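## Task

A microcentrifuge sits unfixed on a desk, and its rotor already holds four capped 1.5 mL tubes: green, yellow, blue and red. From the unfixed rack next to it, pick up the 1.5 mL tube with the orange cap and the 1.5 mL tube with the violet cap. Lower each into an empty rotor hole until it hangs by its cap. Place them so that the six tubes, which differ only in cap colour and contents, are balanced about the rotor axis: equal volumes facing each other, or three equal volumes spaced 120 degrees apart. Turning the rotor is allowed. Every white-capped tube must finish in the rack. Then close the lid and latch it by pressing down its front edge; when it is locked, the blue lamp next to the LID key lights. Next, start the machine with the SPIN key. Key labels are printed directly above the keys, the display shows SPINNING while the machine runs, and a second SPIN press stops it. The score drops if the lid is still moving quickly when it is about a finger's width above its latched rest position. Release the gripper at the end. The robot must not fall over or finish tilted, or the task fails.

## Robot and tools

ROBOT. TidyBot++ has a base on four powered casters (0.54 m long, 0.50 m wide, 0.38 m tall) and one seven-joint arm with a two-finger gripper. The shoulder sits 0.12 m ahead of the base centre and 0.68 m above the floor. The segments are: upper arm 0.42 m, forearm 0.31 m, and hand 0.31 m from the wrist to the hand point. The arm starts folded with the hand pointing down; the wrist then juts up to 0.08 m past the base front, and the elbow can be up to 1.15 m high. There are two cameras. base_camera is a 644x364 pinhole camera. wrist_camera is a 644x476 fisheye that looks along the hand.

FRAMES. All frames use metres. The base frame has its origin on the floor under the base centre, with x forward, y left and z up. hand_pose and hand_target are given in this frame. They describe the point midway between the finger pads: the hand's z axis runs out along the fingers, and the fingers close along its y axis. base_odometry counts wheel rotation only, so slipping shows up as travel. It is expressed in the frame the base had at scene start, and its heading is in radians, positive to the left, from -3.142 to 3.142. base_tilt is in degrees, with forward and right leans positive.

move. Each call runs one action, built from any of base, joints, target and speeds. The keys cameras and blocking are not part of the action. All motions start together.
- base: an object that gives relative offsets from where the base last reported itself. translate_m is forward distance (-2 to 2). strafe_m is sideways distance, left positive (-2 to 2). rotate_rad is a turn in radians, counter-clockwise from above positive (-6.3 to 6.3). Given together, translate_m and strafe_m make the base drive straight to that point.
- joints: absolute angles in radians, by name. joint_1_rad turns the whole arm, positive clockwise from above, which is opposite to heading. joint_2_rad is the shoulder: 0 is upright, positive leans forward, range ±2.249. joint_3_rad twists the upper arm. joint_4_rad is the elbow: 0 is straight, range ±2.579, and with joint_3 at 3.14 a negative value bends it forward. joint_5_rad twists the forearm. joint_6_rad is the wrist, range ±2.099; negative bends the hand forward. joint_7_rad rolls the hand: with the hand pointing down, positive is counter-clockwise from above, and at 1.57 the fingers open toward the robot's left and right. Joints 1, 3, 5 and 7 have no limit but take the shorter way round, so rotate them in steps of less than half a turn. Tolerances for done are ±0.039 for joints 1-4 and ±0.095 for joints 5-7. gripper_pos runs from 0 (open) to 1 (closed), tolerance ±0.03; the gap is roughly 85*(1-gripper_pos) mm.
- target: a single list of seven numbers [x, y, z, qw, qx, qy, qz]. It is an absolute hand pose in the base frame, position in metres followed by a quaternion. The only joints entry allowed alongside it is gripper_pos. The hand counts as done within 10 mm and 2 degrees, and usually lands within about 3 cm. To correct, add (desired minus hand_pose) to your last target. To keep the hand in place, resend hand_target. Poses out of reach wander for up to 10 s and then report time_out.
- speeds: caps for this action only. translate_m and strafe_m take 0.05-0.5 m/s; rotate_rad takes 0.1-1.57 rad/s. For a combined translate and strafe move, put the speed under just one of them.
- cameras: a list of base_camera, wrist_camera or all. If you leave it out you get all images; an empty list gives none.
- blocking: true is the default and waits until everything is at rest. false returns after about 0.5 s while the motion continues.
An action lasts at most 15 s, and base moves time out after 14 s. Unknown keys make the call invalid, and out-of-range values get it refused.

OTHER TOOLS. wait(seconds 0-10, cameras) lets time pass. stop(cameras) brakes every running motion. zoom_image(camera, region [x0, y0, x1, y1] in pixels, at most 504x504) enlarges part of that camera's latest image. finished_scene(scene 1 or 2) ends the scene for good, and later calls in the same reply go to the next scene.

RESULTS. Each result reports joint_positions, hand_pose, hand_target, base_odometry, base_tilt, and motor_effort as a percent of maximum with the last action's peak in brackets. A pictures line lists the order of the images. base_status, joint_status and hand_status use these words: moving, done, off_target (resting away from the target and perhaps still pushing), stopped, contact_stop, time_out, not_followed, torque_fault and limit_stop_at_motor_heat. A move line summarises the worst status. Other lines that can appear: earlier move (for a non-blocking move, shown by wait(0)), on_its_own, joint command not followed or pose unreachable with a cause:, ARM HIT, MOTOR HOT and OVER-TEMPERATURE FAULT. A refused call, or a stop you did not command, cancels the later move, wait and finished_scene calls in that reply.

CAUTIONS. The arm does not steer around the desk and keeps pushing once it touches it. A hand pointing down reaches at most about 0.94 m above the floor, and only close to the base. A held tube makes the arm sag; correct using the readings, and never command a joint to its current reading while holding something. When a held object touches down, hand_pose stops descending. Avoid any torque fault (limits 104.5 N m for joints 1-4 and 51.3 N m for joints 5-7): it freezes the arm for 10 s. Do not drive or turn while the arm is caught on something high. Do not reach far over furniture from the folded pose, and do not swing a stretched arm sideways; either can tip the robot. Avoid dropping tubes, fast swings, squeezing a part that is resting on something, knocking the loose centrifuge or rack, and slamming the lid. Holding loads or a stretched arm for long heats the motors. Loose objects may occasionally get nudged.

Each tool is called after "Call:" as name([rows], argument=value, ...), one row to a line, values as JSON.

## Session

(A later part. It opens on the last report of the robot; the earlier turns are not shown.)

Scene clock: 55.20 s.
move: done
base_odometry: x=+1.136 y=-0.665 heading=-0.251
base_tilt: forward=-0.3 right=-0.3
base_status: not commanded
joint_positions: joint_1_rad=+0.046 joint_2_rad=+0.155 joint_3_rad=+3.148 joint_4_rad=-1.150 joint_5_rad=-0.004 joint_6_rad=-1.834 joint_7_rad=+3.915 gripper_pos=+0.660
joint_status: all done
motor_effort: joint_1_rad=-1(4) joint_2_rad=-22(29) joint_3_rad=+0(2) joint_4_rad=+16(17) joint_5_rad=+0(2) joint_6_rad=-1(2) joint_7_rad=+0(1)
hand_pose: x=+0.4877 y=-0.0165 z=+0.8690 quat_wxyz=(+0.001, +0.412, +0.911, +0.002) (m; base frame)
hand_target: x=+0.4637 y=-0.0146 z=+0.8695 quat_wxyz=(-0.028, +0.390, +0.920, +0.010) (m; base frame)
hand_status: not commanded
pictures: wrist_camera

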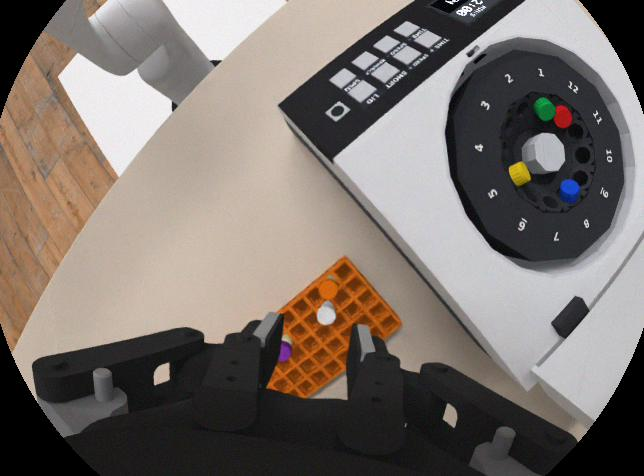

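Call:
move(joints={"joint_1_rad": 0.006, "joint_2_rad": 0.105, "joint_3_rad": 3.152, "joint_4_rad": -1.429, "joint_5_rad": -0.04, "joint_6_rad": -1.567}, cameras=["wrist_camera"])

Call:
zoom_image(camera="wrist_camera", region=[200, 220, 440, 430])

Scene clock: 57.60 s.
move: done
base_odometry: x=+1.136 y=-0.665 heading=-0.251
base_tilt: forward=-0.3 right=-0.3
base_status: not commanded
joint_positions: joint_1_rad=+0.031 joint_2_rad=+0.133 joint_3_rad=+3.148 joint_4_rad=-1.405 joint_5_rad=-0.004 joint_6_rad=-1.616 joint_7_rad=+3.916 gripper_pos=+0.660
joint_status: all done
motor_effort: joint_1_rad=-1(2) joint_2_rad=-21(23) joint_3_rad=+0(1) joint_4_rad=+16(18) joint_5_rad=+0(1) joint_6_rad=-1(1) joint_7_rad=-1(1)
hand_pose: x=+0.4851 y=-0.0111 z=+0.7979 quat_wxyz=(-0.006, +0.405, +0.914, -0.001) (m; base frame)
hand_target: x=+0.4902 y=+0.0079 z=+0.8010 quat_wxyz=(+0.012, +0.365, +0.930, +0.025) (m; base frame)
hand_status: not commanded
pictures: wrist_camera

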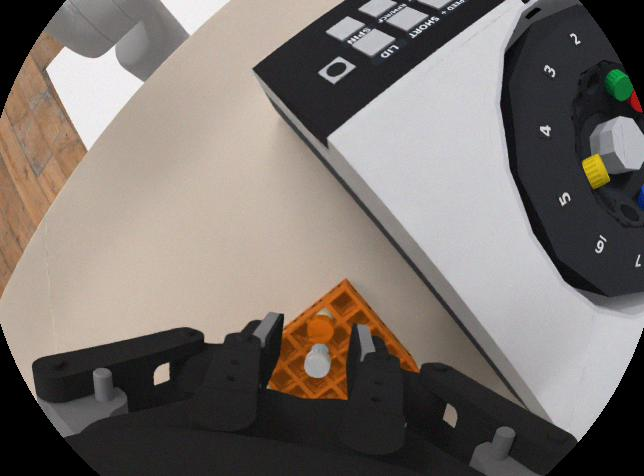

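Scaled by 2.100.

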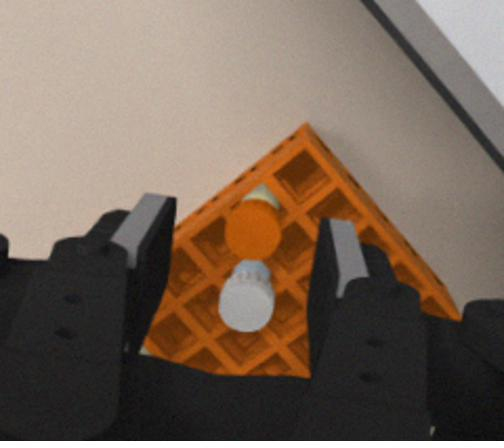

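Call:
move(joints={"joint_2_rad": 0.100, "joint_4_rad": -1.476, "joint_6_rad": -1.515, "joint_7_rad": 3.538, "gripper_pos": 0.70}, cameras=["wrist_camera"])

Call:
zoom_image(camera="wrist_camera", region=[230, 260, 410, 410])

Scene clock: 60.73 s.
move: done
base_odometry: x=+1.136 y=-0.665 heading=-0.251
base_tilt: forward=-0.3 right=-0.3
base_status: not commanded
joint_positions: joint_1_rad=+0.031 joint_2_rad=+0.127 joint_3_rad=+3.148 joint_4_rad=-1.453 joint_5_rad=-0.004 joint_6_rad=-1.562 joint_7_rad=+3.584 gripper_pos=+0.700
joint_status: all done
motor_effort: joint_1_rad=-1(2) joint_2_rad=-21(22) joint_3_rad=+0(0) joint_4_rad=+17(17) joint_5_rad=+0(0) joint_6_rad=-1(1) joint_7_rad=+0(1)
hand_pose: x=+0.4866 y=-0.0112 z=+0.7850 quat_wxyz=(-0.001, +0.551, +0.835, +0.001) (m; base frame)
hand_target: x=+0.4914 y=+0.0078 z=+0.7882 quat_wxyz=(+0.010, +0.561, +0.827, +0.030) (m; base frame)
hand_status: not commanded
pictures: wrist_camera

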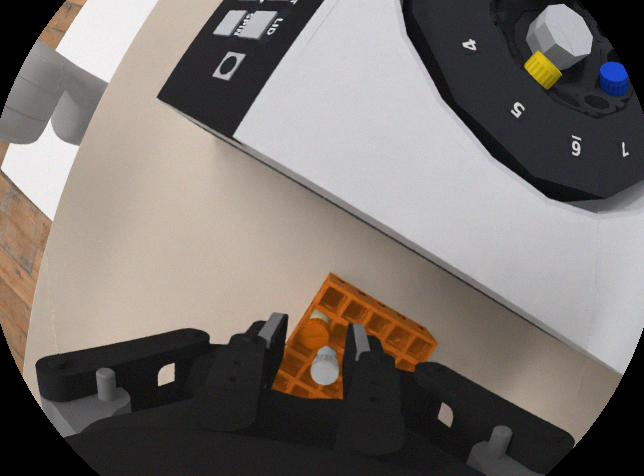

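Scaled by 2.800.

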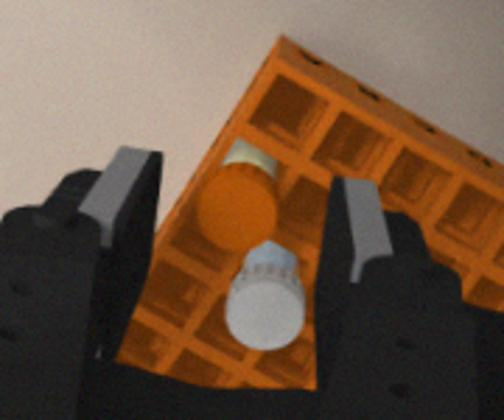

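Call:
move(joints={"joint_2_rad": 0.099, "joint_4_rad": -1.521, "joint_6_rad": -1.4705}, cameras=["wrist_camera"])

Call:
zoom_image(camera="wrist_camera", region=[230, 270, 410, 420])

Scene clock: 62.03 s.
move: done
base_odometry: x=+1.136 y=-0.665 heading=-0.251
base_tilt: forward=-0.3 right=-0.3
base_status: not commanded
joint_positions: joint_1_rad=+0.031 joint_2_rad=+0.123 joint_3_rad=+3.148 joint_4_rad=-1.500 joint_5_rad=-0.004 joint_6_rad=-1.515 joint_7_rad=+3.583 gripper_pos=+0.700
joint_status: all done
motor_effort: joint_1_rad=-1(1) joint_2_rad=-21(22) joint_3_rad=+0(0) joint_4_rad=+17(18) joint_5_rad=+0(0) joint_6_rad=+0(1) joint_7_rad=-1(1)
hand_pose: x=+0.4856 y=-0.0111 z=+0.7715 quat_wxyz=(+0.000, +0.551, +0.834, +0.002) (m; base frame)
hand_target: x=+0.4908 y=+0.0078 z=+0.7744 quat_wxyz=(+0.011, +0.562, +0.827, +0.030) (m; base frame)
hand_status: not commanded
pictures: wrist_camera

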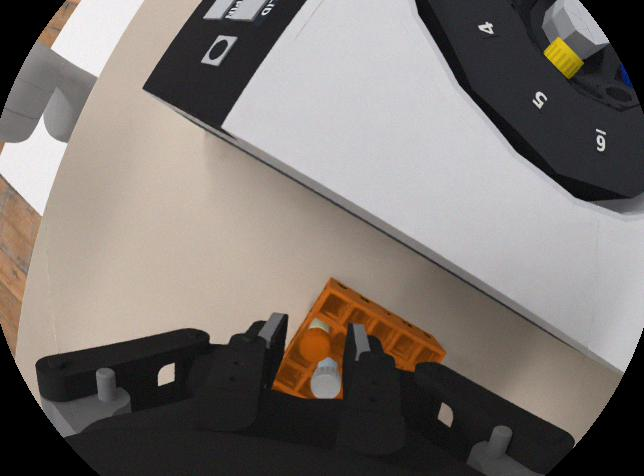

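Scaled by 2.800.

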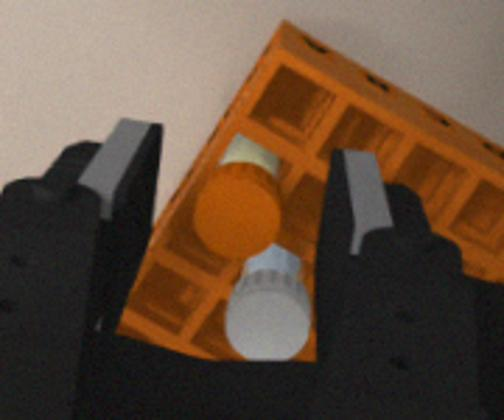

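Call:
move(joints={"gripper_pos": 0.87}, cameras=["wrist_camera"])

Call:
zoom_image(camera="wrist_camera", region=[230, 270, 410, 420])

Scene clock: 62.97 s.
move: done
base_odometry: x=+1.136 y=-0.665 heading=-0.251
base_tilt: forward=-0.3 right=-0.3
base_status: not commanded
joint_positions: joint_1_rad=+0.031 joint_2_rad=+0.123 joint_3_rad=+3.148 joint_4_rad=-1.500 joint_5_rad=-0.004 joint_6_rad=-1.514 joint_7_rad=+3.583 gripper_pos=+0.868
joint_status: all done
motor_effort: joint_1_rad=-1(1) joint_2_rad=-21(22) joint_3_rad=+0(0) joint_4_rad=+17(17) joint_5_rad=+0(0) joint_6_rad=+0(1) joint_7_rad=+0(1)
hand_pose: x=+0.4857 y=-0.0112 z=+0.7715 quat_wxyz=(+0.001, +0.551, +0.834, +0.002) (m; base frame)
hand_target: x=+0.4908 y=+0.0078 z=+0.7744 quat_wxyz=(+0.011, +0.562, +0.827, +0.030) (m; base frame)
hand_status: not commanded
pictures: wrist_camera

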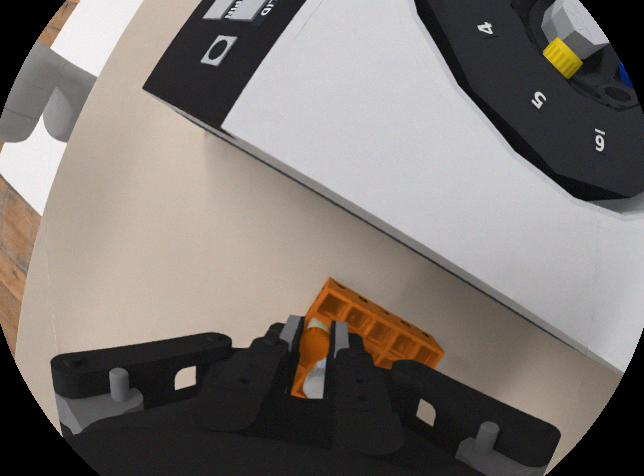

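Scaled by 2.800.

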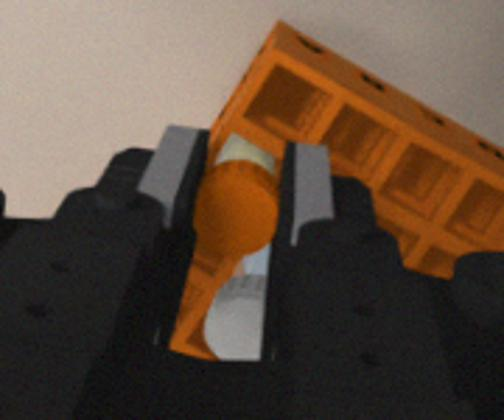

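Call:
move(joints={"gripper_pos": 0.92}, cameras=[])

Scene clock: 63.57 s.
move: done
base_odometry: x=+1.136 y=-0.665 heading=-0.251
base_tilt: forward=-0.3 right=-0.4
base_status: not commanded
joint_positions: joint_1_rad=+0.031 joint_2_rad=+0.123 joint_3_rad=+3.148 joint_4_rad=-1.500 joint_5_rad=-0.004 joint_6_rad=-1.514 joint_7_rad=+3.583 gripper_pos=+0.902
joint_status: all done
motor_effort: joint_1_rad=-1(2) joint_2_rad=-21(21) joint_3_rad=+0(0) joint_4_rad=+17(17) joint_5_rad=+0(0) joint_6_rad=+0(1) joint_7_rad=+0(1)
hand_pose: x=+0.4857 y=-0.0112 z=+0.7715 quat_wxyz=(+0.001, +0.551, +0.834, +0.002) (m; base frame)
hand_target: x=+0.4908 y=+0.0078 z=+0.7744 quat_wxyz=(+0.011, +0.562, +0.827, +0.030) (m; base frame)
hand_status: not commanded
pictures: none
No camera images: "cameras" was empty.

Call:
move(joints={"joint_2_rad": 0.134, "joint_4_rad": -1.495, "joint_6_rad": -1.550, "gripper_pos": 0.94}, cameras=[])

Call:
move(joints={"joint_2_rad": 0.143, "joint_4_rad": -1.391, "joint_6_rad": -1.660}, cameras=["wrist_camera"])

Call:
zoom_image(camera="wrist_camera", region=[230, 270, 410, 420])

Scene clock: 64.93 s.
move: done
base_odometry: x=+1.136 y=-0.665 heading=-0.251
base_tilt: forward=-0.3 right=-0.4
base_status: not commanded
joint_positions: joint_1_rad=+0.031 joint_2_rad=+0.128 joint_3_rad=+3.148 joint_4_rad=-1.494 joint_5_rad=-0.004 joint_6_rad=-1.541 joint_7_rad=+3.583 gripper_pos=+0.914
joint_status: all done
motor_effort: joint_1_rad=-1(2) joint_2_rad=-21(22) joint_3_rad=+0(1) joint_4_rad=+17(18) joint_5_rad=+0(1) joint_6_rad=-1(2) joint_7_rad=-1(1)
hand_pose: x=+0.4799 y=-0.0109 z=+0.7719 quat_wxyz=(-0.010, +0.551, +0.834, -0.004) (m; base frame)
hand_target: x=+0.4777 y=+0.0081 z=+0.7697 quat_wxyz=(-0.026, +0.561, +0.827, +0.006) (m; base frame)
hand_status: not commanded
pictures: none
No camera images: "cameras" was empty.

Scene clock: 65.87 s.
move: done
base_odometry: x=+1.136 y=-0.665 heading=-0.251
base_tilt: forward=-0.3 right=-0.4
base_status: not commanded
joint_positions: joint_1_rad=+0.031 joint_2_rad=+0.128 joint_3_rad=+3.148 joint_4_rad=-1.399 joint_5_rad=-0.004 joint_6_rad=-1.615 joint_7_rad=+3.583 gripper_pos=+0.914
joint_status: all done
motor_effort: joint_1_rad=-1(1) joint_2_rad=-22(22) joint_3_rad=+0(1) joint_4_rad=+17(18) joint_5_rad=+0(0) joint_6_rad=-1(1) joint_7_rad=-1(2)
hand_pose: x=+0.4865 y=-0.0112 z=+0.8016 quat_wxyz=(-0.001, +0.551, +0.835, +0.001) (m; base frame)
hand_target: x=+0.4771 y=+0.0081 z=+0.7992 quat_wxyz=(-0.032, +0.559, +0.828, +0.002) (m; base frame)
hand_status: not commanded
pictures: wrist_camera

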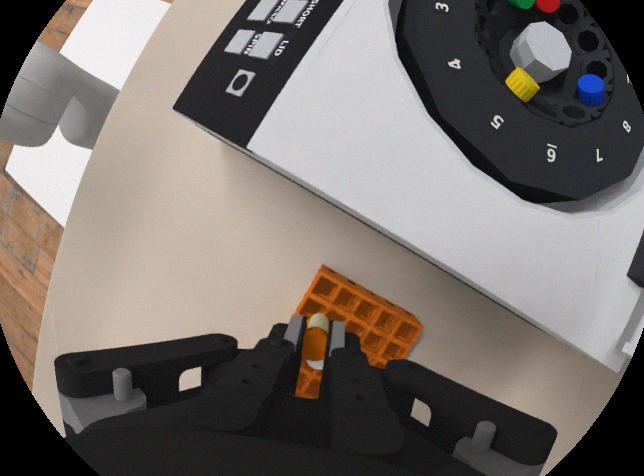

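Scaled by 2.800.

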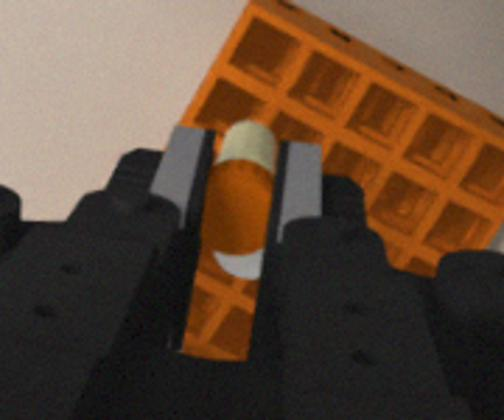

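Call:
move(joints={"joint_2_rad": 0.157, "joint_4_rad": -1.219, "joint_6_rad": -1.8175}, cameras=[])

Call:
move(joints={"joint_2_rad": -0.4365, "joint_4_rad": -1.841, "joint_6_rad": -0.911, "joint_7_rad": 1.51}, cameras=["wrist_camera"])

Scene clock: 69.17 s.
move: done
base_odometry: x=+1.136 y=-0.665 heading=-0.251
base_tilt: forward=-0.3 right=-0.3
base_status: not commanded
joint_positions: joint_1_rad=+0.031 joint_2_rad=+0.132 joint_3_rad=+3.148 joint_4_rad=-1.230 joint_5_rad=-0.004 joint_6_rad=-1.769 joint_7_rad=+3.583 gripper_pos=+0.914
joint_status: all done
motor_effort: joint_1_rad=-1(2) joint_2_rad=-21(23) joint_3_rad=+0(0) joint_4_rad=+16(18) joint_5_rad=+0(0) joint_6_rad=+0(1) joint_7_rad=-1(1)
hand_pose: x=+0.4852 y=-0.0111 z=+0.8530 quat_wxyz=(+0.004, +0.551, +0.835, +0.004) (m; base frame)
hand_target: x=+0.4773 y=+0.0079 z=+0.8476 quat_wxyz=(-0.032, +0.557, +0.830, +0.001) (m; base frame)
hand_status: not commanded
pictures: none
No camera images: "cameras" was empty.

Scene clock: 71.90 s.
move: done
base_odometry: x=+1.136 y=-0.665 heading=-0.251
base_tilt: forward=-0.4 right=-0.4
base_status: not commanded
joint_positions: joint_1_rad=+0.031 joint_2_rad=-0.417 joint_3_rad=+3.148 joint_4_rad=-1.814 joint_5_rad=-0.004 joint_6_rad=-0.956 joint_7_rad=+1.576 gripper_pos=+0.914
joint_status: all done
motor_effort: joint_1_rad=-2(2) joint_2_rad=-6(23) joint_3_rad=+0(1) joint_4_rad=+21(21) joint_5_rad=+0(1) joint_6_rad=+6(7) joint_7_rad=-1(2)
hand_pose: x=+0.4790 y=-0.0116 z=+0.9013 quat_wxyz=(+0.005, +0.923, -0.016, +0.384) (m; base frame)
hand_target: x=+0.4802 y=+0.0046 z=+0.9045 quat_wxyz=(-0.031, +0.915, -0.041, +0.401) (m; base frame)
hand_status: not commanded
pictures: wrist_camera

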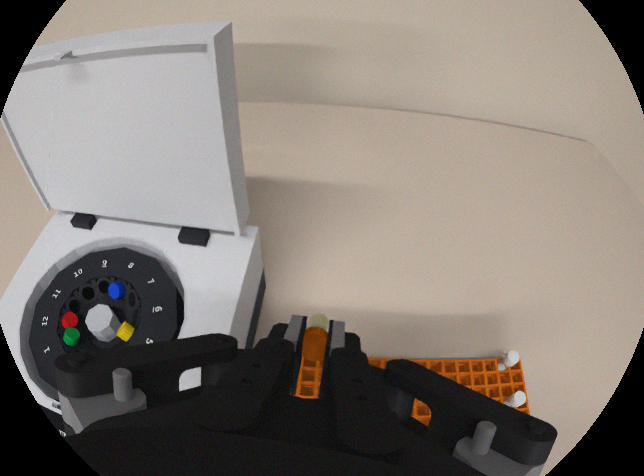

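Call:
move(joints={"joint_1_rad": -0.398, "joint_2_rad": -0.323, "joint_4_rad": -1.899, "joint_6_rad": -0.779}, cameras=["wrist_camera"])

Call:
zoom_image(camera="wrist_camera", region=[220, 220, 420, 390])

Scene clock: 73.53 s.
move: done
base_odometry: x=+1.136 y=-0.665 heading=-0.251
base_tilt: forward=-0.4 right=-0.4
base_status: not commanded
joint_positions: joint_1_rad=-0.372 joint_2_rad=-0.346 joint_3_rad=+3.148 joint_4_rad=-1.872 joint_5_rad=-0.004 joint_6_rad=-0.824 joint_7_rad=+1.574 gripper_pos=+0.914
joint_status: all done
motor_effort: joint_1_rad=-2(2) joint_2_rad=-9(9) joint_3_rad=+0(1) joint_4_rad=+21(22) joint_5_rad=+1(1) joint_6_rad=+6(7) joint_7_rad=-1(1)
hand_pose: x=+0.4853 y=+0.1423 z=+0.8730 quat_wxyz=(-0.073, +0.907, +0.168, +0.379) (m; base frame)
hand_target: x=+0.4869 y=+0.1607 z=+0.8596 quat_wxyz=(-0.105, +0.912, +0.142, +0.369) (m; base frame)
hand_status: not commanded
pictures: wrist_camera

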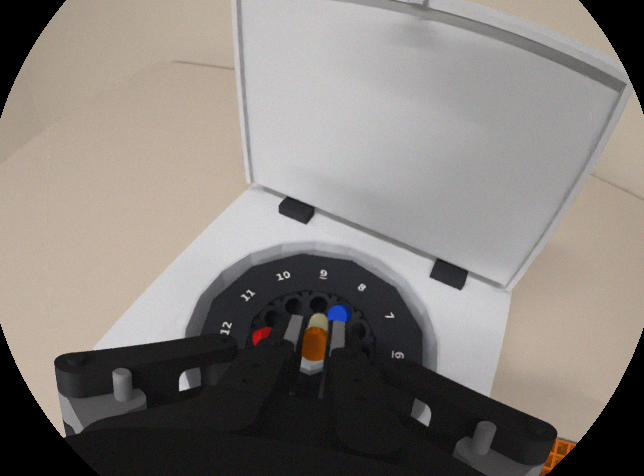

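Scaled by 2.520.

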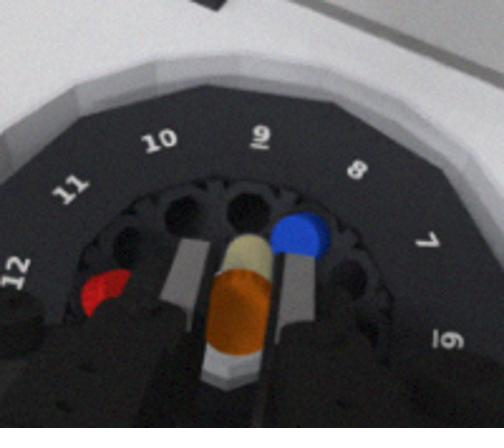

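Call:
move(joints={"joint_1_rad": -0.402, "joint_2_rad": -0.244, "joint_4_rad": -1.948, "joint_6_rad": -0.6575}, cameras=["wrist_camera"])

Call:
zoom_image(camera="wrist_camera", region=[220, 220, 420, 390])

Scene clock: 75.77 s.
move: done
base_odometry: x=+1.136 y=-0.665 heading=-0.251
base_tilt: forward=-0.4 right=-0.3
base_status: not commanded
joint_positions: joint_1_rad=-0.375 joint_2_rad=-0.258 joint_3_rad=+3.148 joint_4_rad=-1.925 joint_5_rad=-0.004 joint_6_rad=-0.699 joint_7_rad=+1.573 gripper_pos=+0.914
joint_status: all done
motor_effort: joint_1_rad=-2(2) joint_2_rad=-11(14) joint_3_rad=+0(1) joint_4_rad=+20(22) joint_5_rad=+0(1) joint_6_rad=+6(7) joint_7_rad=-1(1)
hand_pose: x=+0.5133 y=+0.1543 z=+0.8362 quat_wxyz=(-0.071, +0.910, +0.170, +0.371) (m; base frame)
hand_target: x=+0.5122 y=+0.1718 z=+0.8273 quat_wxyz=(-0.103, +0.914, +0.142, +0.366) (m; base frame)
hand_status: not commanded
pictures: wrist_camera

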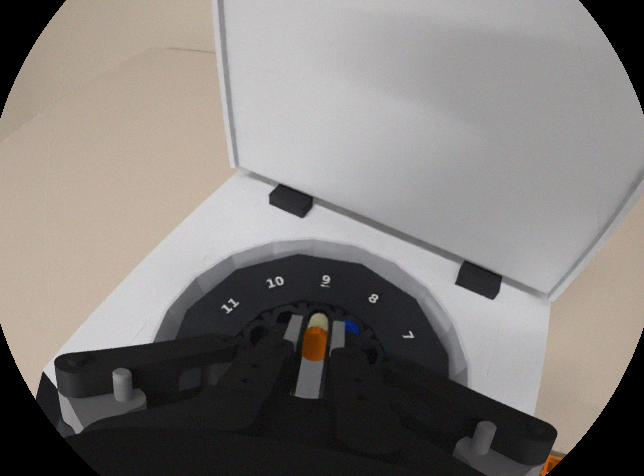

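Scaled by 2.520.

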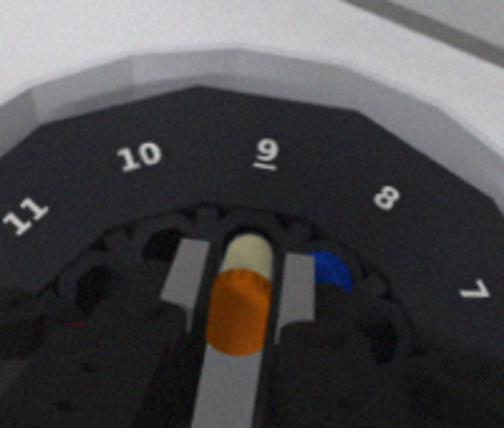

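Call:
move(joints={"joint_1_rad": -0.405, "joint_2_rad": -0.286}, cameras=["wrist_camera"])

Call:
zoom_image(camera="wrist_camera", region=[220, 220, 420, 390])

Scene clock: 77.93 s.
move: done
base_odometry: x=+1.136 y=-0.665 heading=-0.251
base_tilt: forward=-0.4 right=-0.3
base_status: not commanded
joint_positions: joint_1_rad=-0.377 joint_2_rad=-0.271 joint_3_rad=+3.148 joint_4_rad=-1.925 joint_5_rad=-0.004 joint_6_rad=-0.699 joint_7_rad=+1.573 gripper_pos=+0.914
joint_status: all done
motor_effort: joint_1_rad=-1(2) joint_2_rad=-11(12) joint_3_rad=+0(0) joint_4_rad=+21(21) joint_5_rad=+0(0) joint_6_rad=+6(7) joint_7_rad=-1(1)
hand_pose: x=+0.5111 y=+0.1546 z=+0.8414 quat_wxyz=(-0.073, +0.908, +0.170, +0.377) (m; base frame)
hand_target: x=+0.5057 y=+0.1704 z=+0.8452 quat_wxyz=(-0.109, +0.905, +0.142, +0.385) (m; base frame)
hand_status: not commanded
pictures: wrist_camera

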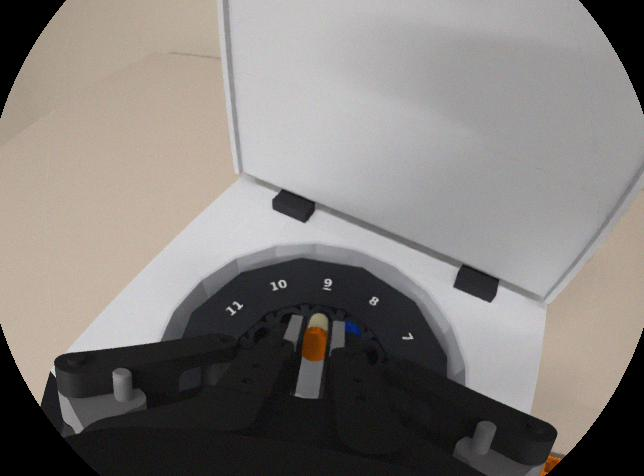

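Scaled by 2.520.

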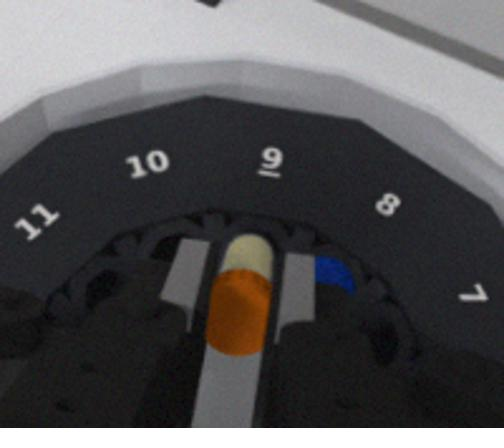

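Call:
move(joints={"joint_2_rad": -0.222, "joint_4_rad": -1.9595, "joint_6_rad": -0.616}, cameras=["wrist_camera"])

Call:
zoom_image(camera="wrist_camera", region=[220, 220, 420, 390])

Scene clock: 79.13 s.
move: done
base_odometry: x=+1.136 y=-0.665 heading=-0.251
base_tilt: forward=-0.3 right=-0.3
base_status: not commanded
joint_positions: joint_1_rad=-0.378 joint_2_rad=-0.244 joint_3_rad=+3.148 joint_4_rad=-1.938 joint_5_rad=-0.004 joint_6_rad=-0.662 joint_7_rad=+1.573 gripper_pos=+0.914
joint_status: all done
motor_effort: joint_1_rad=-1(2) joint_2_rad=-12(13) joint_3_rad=+0(0) joint_4_rad=+21(23) joint_5_rad=+0(1) joint_6_rad=+7(9) joint_7_rad=+0(1)
hand_pose: x=+0.5195 y=+0.1582 z=+0.8315 quat_wxyz=(-0.073, +0.908, +0.171, +0.376) (m; base frame)
hand_target: x=+0.5203 y=+0.1762 z=+0.8208 quat_wxyz=(-0.104, +0.912, +0.143, +0.370) (m; base frame)
hand_status: not commanded
pictures: wrist_camera

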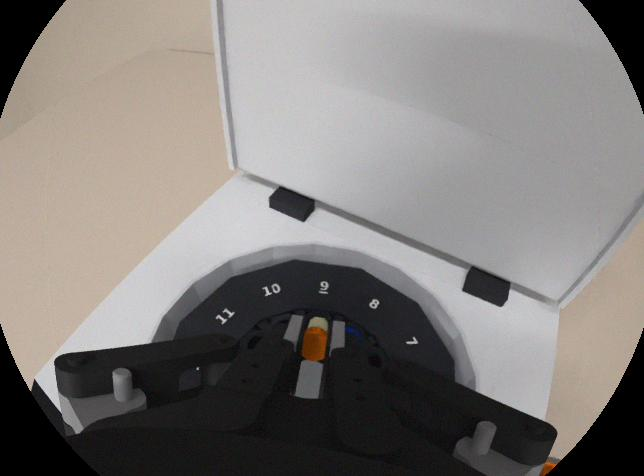

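Scaled by 2.520.

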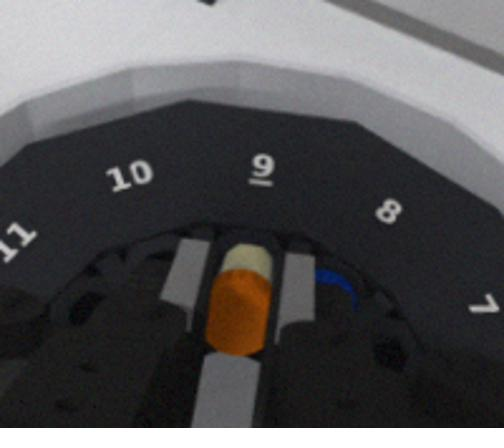

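Call:
move(joints={"joint_2_rad": -0.190, "joint_4_rad": -1.9686, "joint_6_rad": -0.575}, cameras=["wrist_camera"])

Call:
zoom_image(camera="wrist_camera", region=[220, 220, 420, 390])

Scene clock: 80.07 s.
move: off_target
base_odometry: x=+1.136 y=-0.665 heading=-0.251
base_tilt: forward=-0.4 right=-0.4
base_status: not commanded
joint_positions: joint_1_rad=-0.386 joint_2_rad=-0.238 joint_3_rad=+3.148 joint_4_rad=-1.945 joint_5_rad=-0.007 joint_6_rad=-0.643 joint_7_rad=+1.573 gripper_pos=+0.914
joint_status: joint_2_rad off_target (ended at -0.238, target -0.190); the others done
motor_effort: joint_1_rad=-1(2) joint_2_rad=-6(12) joint_3_rad=+1(3) joint_4_rad=+21(22) joint_5_rad=+0(2) joint_6_rad=+10(12) joint_7_rad=+0(1)
hand_pose: x=+0.5211 y=+0.1630 z=+0.8292 quat_wxyz=(-0.076, +0.906, +0.173, +0.378) (m; base frame)
hand_target: x=+0.5304 y=+0.1799 z=+0.8108 quat_wxyz=(-0.104, +0.912, +0.142, +0.370) (m; base frame)
hand_status: not commanded
pictures: wrist_camera

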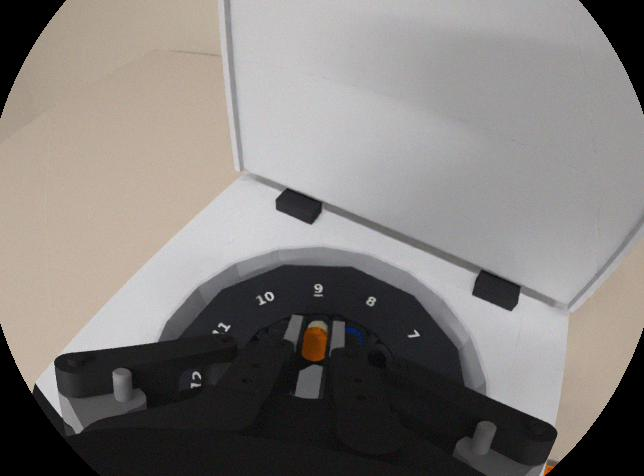

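Scaled by 2.520.

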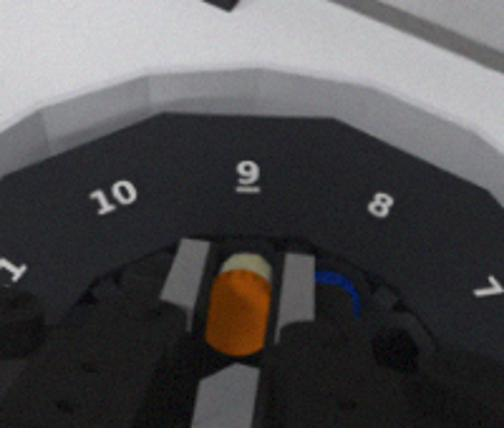

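Call:
zoom_image(camera="wrist_camera", region=[270, 290, 370, 375])

Scaled by 5.040.

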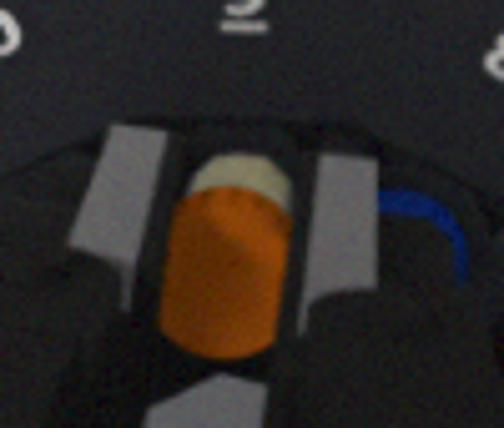

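Call:
move(joints={"joint_1_rad": -0.409, "joint_2_rad": -0.214, "joint_6_rad": -0.597}, cameras=[])

Call:
move(joints={"gripper_pos": 0.82}, cameras=["wrist_camera"])

Call:
zoom_image(camera="wrist_camera", region=[250, 270, 390, 390])

Scene clock: 87.27 s.
move: done
base_odometry: x=+1.136 y=-0.665 heading=-0.251
base_tilt: forward=-0.4 right=-0.4
base_status: not commanded
joint_positions: joint_1_rad=-0.386 joint_2_rad=-0.238 joint_3_rad=+3.148 joint_4_rad=-1.946 joint_5_rad=-0.007 joint_6_rad=-0.642 joint_7_rad=+1.573 gripper_pos=+0.914
joint_status: all done
motor_effort: joint_1_rad=-1(2) joint_2_rad=-7(8) joint_3_rad=+0(1) joint_4_rad=+21(22) joint_5_rad=+0(1) joint_6_rad=+9(10) joint_7_rad=-1(1)
hand_pose: x=+0.5210 y=+0.1630 z=+0.8293 quat_wxyz=(-0.076, +0.906, +0.173, +0.378) (m; base frame)
hand_target: x=+0.5223 y=+0.1787 z=+0.8166 quat_wxyz=(-0.105, +0.912, +0.144, +0.371) (m; base frame)
hand_status: not commanded
pictures: none
No camera images: "cameras" was empty.

Scene clock: 87.83 s.
move: done
base_odometry: x=+1.136 y=-0.665 heading=-0.251
base_tilt: forward=-0.3 right=-0.4
base_status: not commanded
joint_positions: joint_1_rad=-0.391 joint_2_rad=-0.238 joint_3_rad=+3.148 joint_4_rad=-1.946 joint_5_rad=-0.010 joint_6_rad=-0.639 joint_7_rad=+1.573 gripper_pos=+0.820
joint_status: all done
motor_effort: joint_1_rad=+0(1) joint_2_rad=-10(10) joint_3_rad=+1(2) joint_4_rad=+21(21) joint_5_rad=+1(2) joint_6_rad=+8(9) joint_7_rad=+0(1)
hand_pose: x=+0.5206 y=+0.1659 z=+0.8300 quat_wxyz=(-0.079, +0.905, +0.174, +0.379) (m; base frame)
hand_target: x=+0.5223 y=+0.1787 z=+0.8166 quat_wxyz=(-0.105, +0.912, +0.144, +0.371) (m; base frame)
hand_status: not commanded
pictures: wrist_camera

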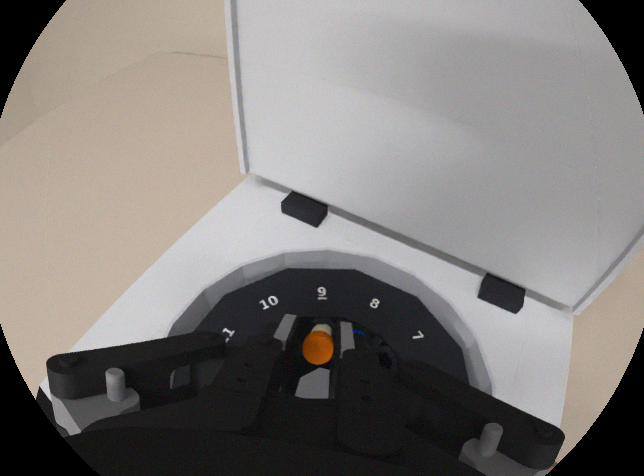

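Scaled by 3.600.

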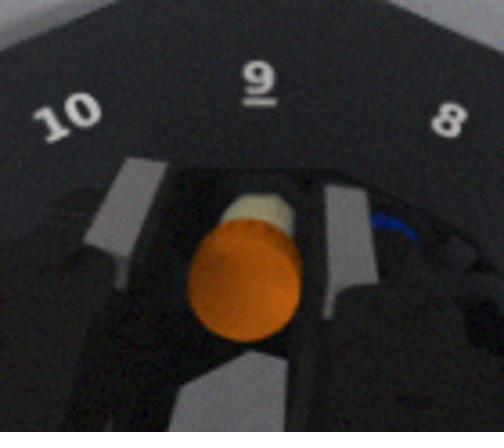

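Call:
move(joints={"joint_2_rad": -0.255, "joint_4_rad": -1.94, "joint_6_rad": -0.67}, cameras=[])

Call:
move(joints={"joint_2_rad": -0.309, "joint_4_rad": -1.908, "joint_6_rad": -0.762}, cameras=["wrist_camera"])

Call:
zoom_image(camera="wrist_camera", region=[250, 270, 390, 390])

Scene clock: 89.30 s.
move: done
base_odometry: x=+1.136 y=-0.665 heading=-0.251
base_tilt: forward=-0.3 right=-0.4
base_status: not commanded
joint_positions: joint_1_rad=-0.391 joint_2_rad=-0.242 joint_3_rad=+3.148 joint_4_rad=-1.939 joint_5_rad=-0.010 joint_6_rad=-0.654 joint_7_rad=+1.573 gripper_pos=+0.820
joint_status: all done
motor_effort: joint_1_rad=-1(2) joint_2_rad=-12(14) joint_3_rad=+0(1) joint_4_rad=+21(21) joint_5_rad=+0(1) joint_6_rad=+6(8) joint_7_rad=-1(1)
hand_pose: x=+0.5188 y=+0.1652 z=+0.8321 quat_wxyz=(-0.078, +0.906, +0.175, +0.377) (m; base frame)
hand_target: x=+0.5088 y=+0.1737 z=+0.8335 quat_wxyz=(-0.105, +0.912, +0.145, +0.369) (m; base frame)
hand_status: not commanded
pictures: none
No camera images: "cameras" was empty.

Scene clock: 90.13 s.
move: done
base_odometry: x=+1.136 y=-0.665 heading=-0.251
base_tilt: forward=-0.3 right=-0.3
base_status: not commanded
joint_positions: joint_1_rad=-0.391 joint_2_rad=-0.291 joint_3_rad=+3.148 joint_4_rad=-1.916 joint_5_rad=-0.010 joint_6_rad=-0.722 joint_7_rad=+1.573 gripper_pos=+0.820
joint_status: all done
motor_effort: joint_1_rad=-1(2) joint_2_rad=-10(14) joint_3_rad=+0(0) joint_4_rad=+21(22) joint_5_rad=+0(0) joint_6_rad=+6(7) joint_7_rad=+0(1)
hand_pose: x=+0.5029 y=+0.1589 z=+0.8499 quat_wxyz=(-0.079, +0.905, +0.175, +0.379) (m; base frame)
hand_target: x=+0.4890 y=+0.1662 z=+0.8528 quat_wxyz=(-0.106, +0.913, +0.147, +0.366) (m; base frame)
hand_status: not commanded
pictures: wrist_camera

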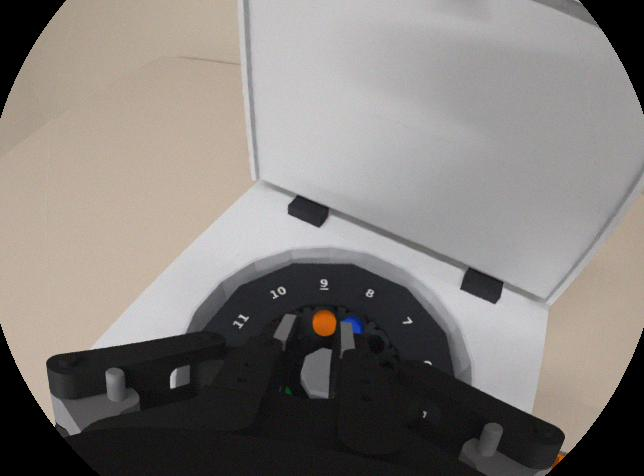

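Scaled by 3.600.

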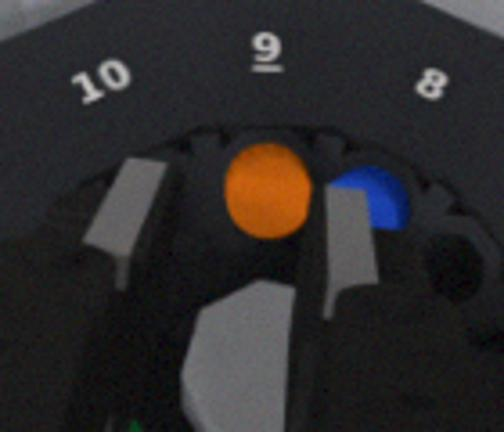

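Call:
move(joints={"joint_4_rad": -1.59, "joint_6_rad": -1.245}, cameras=[])

Call:
move(joints={"joint_1_rad": -0.356, "joint_2_rad": 0.3185, "joint_4_rad": -0.950, "joint_6_rad": -1.926, "joint_7_rad": 0.56, "gripper_pos": 0.62}, cameras=["wrist_camera"])

Call:
zoom_image(camera="wrist_camera", region=[210, 200, 430, 400])

Scene clock: 99.03 s.
move: done
base_odometry: x=+1.136 y=-0.665 heading=-0.251
base_tilt: forward=-0.3 right=-0.4
base_status: not commanded
joint_positions: joint_1_rad=-0.391 joint_2_rad=-0.291 joint_3_rad=+3.148 joint_4_rad=-1.600 joint_5_rad=-0.010 joint_6_rad=-1.194 joint_7_rad=+1.573 gripper_pos=+0.820
joint_status: all done
motor_effort: joint_1_rad=-1(2) joint_2_rad=-9(11) joint_3_rad=+0(0) joint_4_rad=+20(22) joint_5_rad=+0(1) joint_6_rad=+5(6) joint_7_rad=+0(1)
hand_pose: x=+0.4590 y=+0.1419 z=+0.9163 quat_wxyz=(-0.065, +0.932, +0.182, +0.307) (m; base frame)
hand_target: x=+0.4395 y=+0.1486 z=+0.9186 quat_wxyz=(-0.090, +0.939, +0.160, +0.290) (m; base frame)
hand_status: not commanded
pictures: none
No camera images: "cameras" was empty.

Scene clock: 101.30 s.
move: done
base_odometry: x=+1.136 y=-0.665 heading=-0.251
base_tilt: forward=-0.3 right=-0.4
base_status: not commanded
joint_positions: joint_1_rad=-0.383 joint_2_rad=+0.302 joint_3_rad=+3.148 joint_4_rad=-0.964 joint_5_rad=-0.010 joint_6_rad=-1.878 joint_7_rad=+0.625 gripper_pos=+0.620
joint_status: all done
motor_effort: joint_1_rad=-1(2) joint_2_rad=-27(29) joint_3_rad=+0(1) joint_4_rad=+16(21) joint_5_rad=+0(1) joint_6_rad=+0(6) joint_7_rad=-1(2)
hand_pose: x=+0.5118 y=+0.1607 z=+0.8668 quat_wxyz=(-0.002, +0.960, -0.279, -0.003) (m; base frame)
hand_target: x=+0.5052 y=+0.1537 z=+0.8643 quat_wxyz=(+0.003, +0.947, -0.320, -0.031) (m; base frame)
hand_status: not commanded
pictures: wrist_camera

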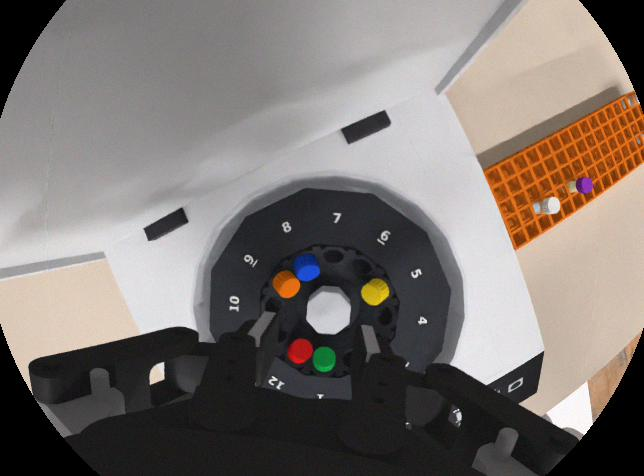

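Scaled by 2.291.

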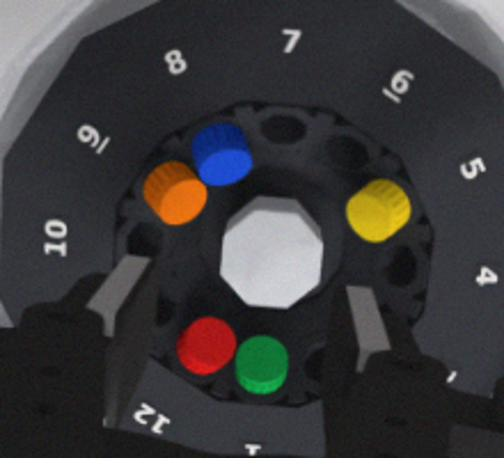

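Call:
move(cameras=["wrist_camera"])

Scene clock: 102.87 s.
base_odometry: x=+1.136 y=-0.665 heading=-0.251
base_tilt: forward=-0.3 right=-0.4
base_status: not commanded
joint_positions: joint_1_rad=-0.383 joint_2_rad=+0.302 joint_3_rad=+3.148 joint_4_rad=-0.963 joint_5_rad=-0.010 joint_6_rad=-1.880 joint_7_rad=+0.624 gripper_pos=+0.620
joint_status: all done
motor_effort: joint_1_rad=-1(2) joint_2_rad=-27(29) joint_3_rad=+0(1) joint_4_rad=+16(21) joint_5_rad=+0(1) joint_6_rad=+0(6) joint_7_rad=+0(2)
hand_pose: x=+0.5113 y=+0.1605 z=+0.8669 quat_wxyz=(-0.002, +0.960, -0.280, -0.004) (m; base frame)
hand_target: x=+0.5052 y=+0.1537 z=+0.8643 quat_wxyz=(+0.003, +0.947, -0.320, -0.031) (m; base frame)
hand_status: not commanded
pictures: wrist_camera

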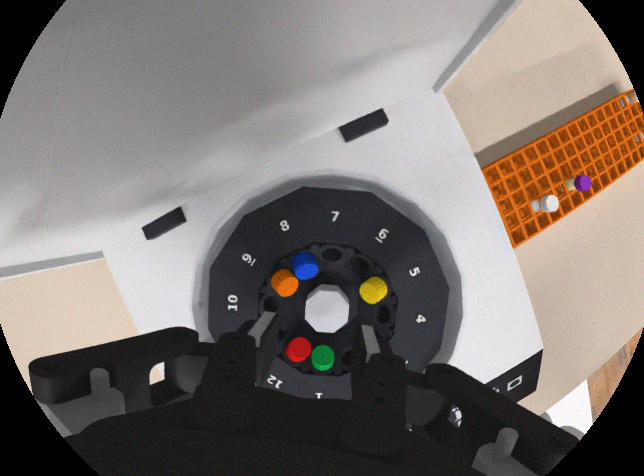

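Call:
zoom_image(camera="wrist_camera", region=[200, 180, 460, 410])

Scaled by 1.938.

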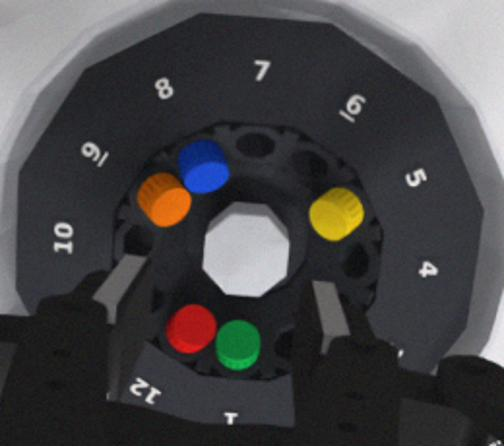

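Call:
move(joints={"joint_1_rad": -0.349, "joint_2_rad": 0.2435, "joint_4_rad": -1.140, "joint_6_rad": -1.703}, cameras=["wrist_camera"])

Call:
zoom_image(camera="wrist_camera", region=[200, 180, 460, 410])

Scene clock: 106.43 s.
move: done
base_odometry: x=+1.136 y=-0.665 heading=-0.251
base_tilt: forward=-0.3 right=-0.4
base_status: not commanded
joint_positions: joint_1_rad=-0.377 joint_2_rad=+0.255 joint_3_rad=+3.148 joint_4_rad=-1.105 joint_5_rad=-0.010 joint_6_rad=-1.746 joint_7_rad=+0.623 gripper_pos=+0.620
joint_status: all done
motor_effort: joint_1_rad=-1(2) joint_2_rad=-23(28) joint_3_rad=+0(1) joint_4_rad=+15(17) joint_5_rad=+0(1) joint_6_rad=-1(3) joint_7_rad=-1(1)
hand_pose: x=+0.5131 y=+0.1584 z=+0.8439 quat_wxyz=(-0.014, +0.959, -0.283, +0.012) (m; base frame)
hand_target: x=+0.5175 y=+0.1554 z=+0.8381 quat_wxyz=(-0.032, +0.945, -0.326, +0.010) (m; base frame)
hand_status: not commanded
pictures: wrist_camera

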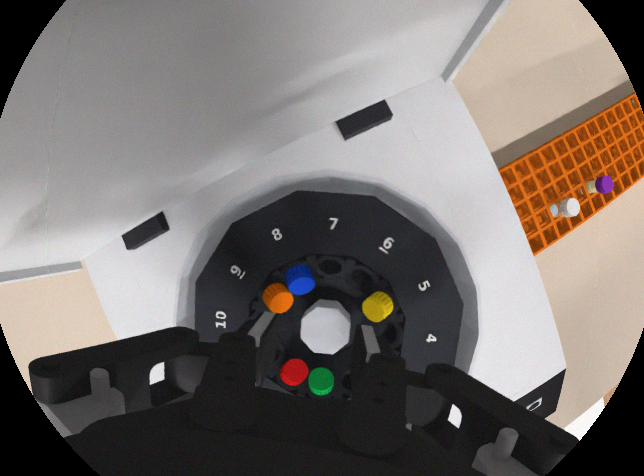

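Scaled by 1.938.

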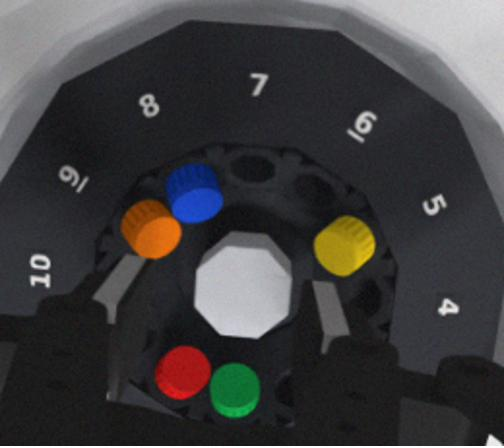

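Call:
move(joints={"joint_1_rad": -0.343, "joint_2_rad": 0.2405, "joint_4_rad": -1.196, "joint_6_rad": -1.6575, "gripper_pos": 0.67}, cameras=["wrist_camera"])

Call:
zoom_image(camera="wrist_camera", region=[200, 200, 460, 430])

Scene clock: 108.20 s.
move: off_target
base_odometry: x=+1.136 y=-0.665 heading=-0.251
base_tilt: forward=-0.4 right=-0.4
base_status: not commanded
joint_positions: joint_1_rad=-0.373 joint_2_rad=+0.232 joint_3_rad=+3.148 joint_4_rad=-1.145 joint_5_rad=-0.010 joint_6_rad=-1.691 joint_7_rad=+0.623 gripper_pos=+0.670
joint_status: joint_4_rad off_target (ended at -1.145, target -1.196); the others done
motor_effort: joint_1_rad=+0(2) joint_2_rad=-19(23) joint_3_rad=+0(0) joint_4_rad=+12(14) joint_5_rad=+0(0) joint_6_rad=-1(2) joint_7_rad=-1(1)
hand_pose: x=+0.5171 y=+0.1580 z=+0.8414 quat_wxyz=(-0.026, +0.958, -0.285, +0.027) (m; base frame)
hand_target: x=+0.5176 y=+0.1527 z=+0.8218 quat_wxyz=(-0.029, +0.943, -0.330, +0.007) (m; base frame)
hand_status: not commanded
pictures: wrist_camera

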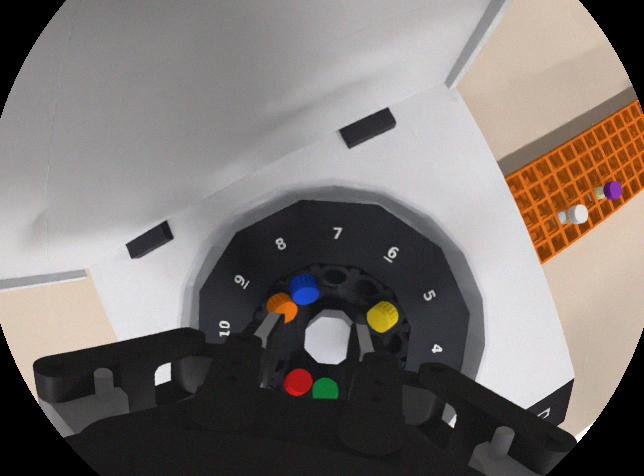

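Scaled by 1.938.

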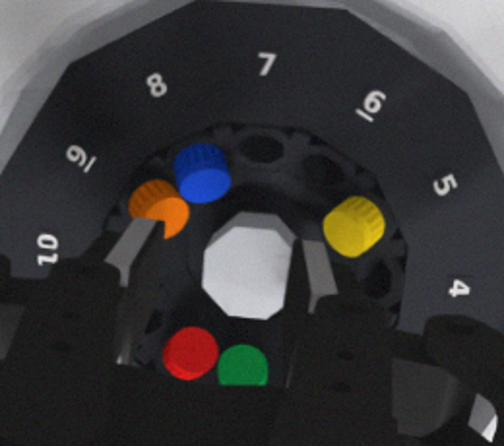

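Call:
zoom_image(camera="wrist_camera", region=[250, 260, 410, 400])

Scaled by 3.150.

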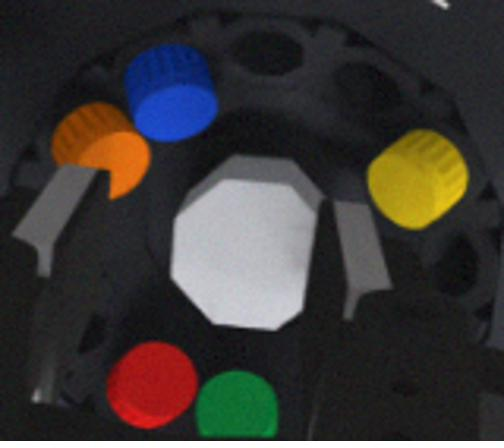

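Call:
wait(seconds=0.3, cameras=[])

Scene clock: 110.73 s.
base_odometry: x=+1.136 y=-0.665 heading=-0.251
base_tilt: forward=-0.3 right=-0.3
base_status: not commanded
joint_positions: joint_1_rad=-0.373 joint_2_rad=+0.232 joint_3_rad=+3.148 joint_4_rad=-1.145 joint_5_rad=-0.010 joint_6_rad=-1.691 joint_7_rad=+0.623 gripper_pos=+0.670
joint_status: joint_4_rad off_target (ended at -1.145, target -1.196); the others done
motor_effort: joint_1_rad=-1(2) joint_2_rad=-19(23) joint_3_rad=+0(0) joint_4_rad=+12(14) joint_5_rad=+0(0) joint_6_rad=-1(2) joint_7_rad=+0(1)
hand_pose: x=+0.5170 y=+0.1580 z=+0.8413 quat_wxyz=(-0.026, +0.958, -0.285, +0.027) (m; base frame)
hand_target: x=+0.5176 y=+0.1527 z=+0.8218 quat_wxyz=(-0.029, +0.943, -0.330, +0.007) (m; base frame)
hand_status: not commanded
wait: 0.30 s; at rest from the start
pictures: none
No camera images: "cameras" was empty.

Call:
wait(seconds=0.0, cameras=["base_camera"])

Call:
zoom_image(camera="base_camera", region=[60, 0, 344, 160])

Scene clock: 112.93 s.
base_odometry: x=+1.136 y=-0.665 heading=-0.251
base_tilt: forward=-0.3 right=-0.4
base_status: not commanded
joint_positions: joint_1_rad=-0.373 joint_2_rad=+0.232 joint_3_rad=+3.148 joint_4_rad=-1.145 joint_5_rad=-0.010 joint_6_rad=-1.691 joint_7_rad=+0.623 gripper_pos=+0.670
joint_status: joint_4_rad off_target (ended at -1.145, target -1.196); the others done
motor_effort: joint_1_rad=+0(2) joint_2_rad=-19(23) joint_3_rad=+0(0) joint_4_rad=+12(14) joint_5_rad=+0(0) joint_6_rad=-1(2) joint_7_rad=-1(1)
hand_pose: x=+0.5170 y=+0.1580 z=+0.8413 quat_wxyz=(-0.026, +0.958, -0.285, +0.027) (m; base frame)
hand_target: x=+0.5176 y=+0.1527 z=+0.8218 quat_wxyz=(-0.029, +0.943, -0.330, +0.007) (m; base frame)
hand_status: not commanded
pictures: base_camera

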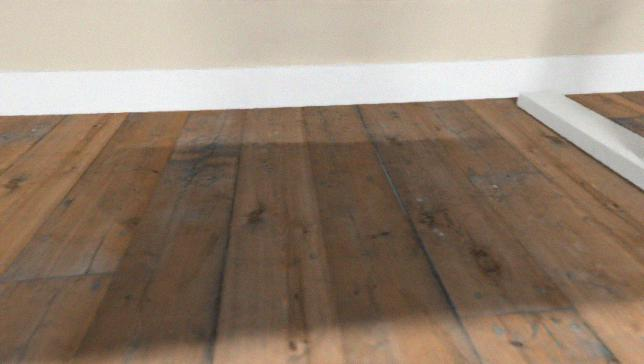

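Scaled by 1.775.

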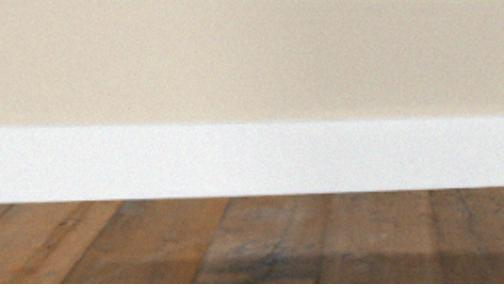

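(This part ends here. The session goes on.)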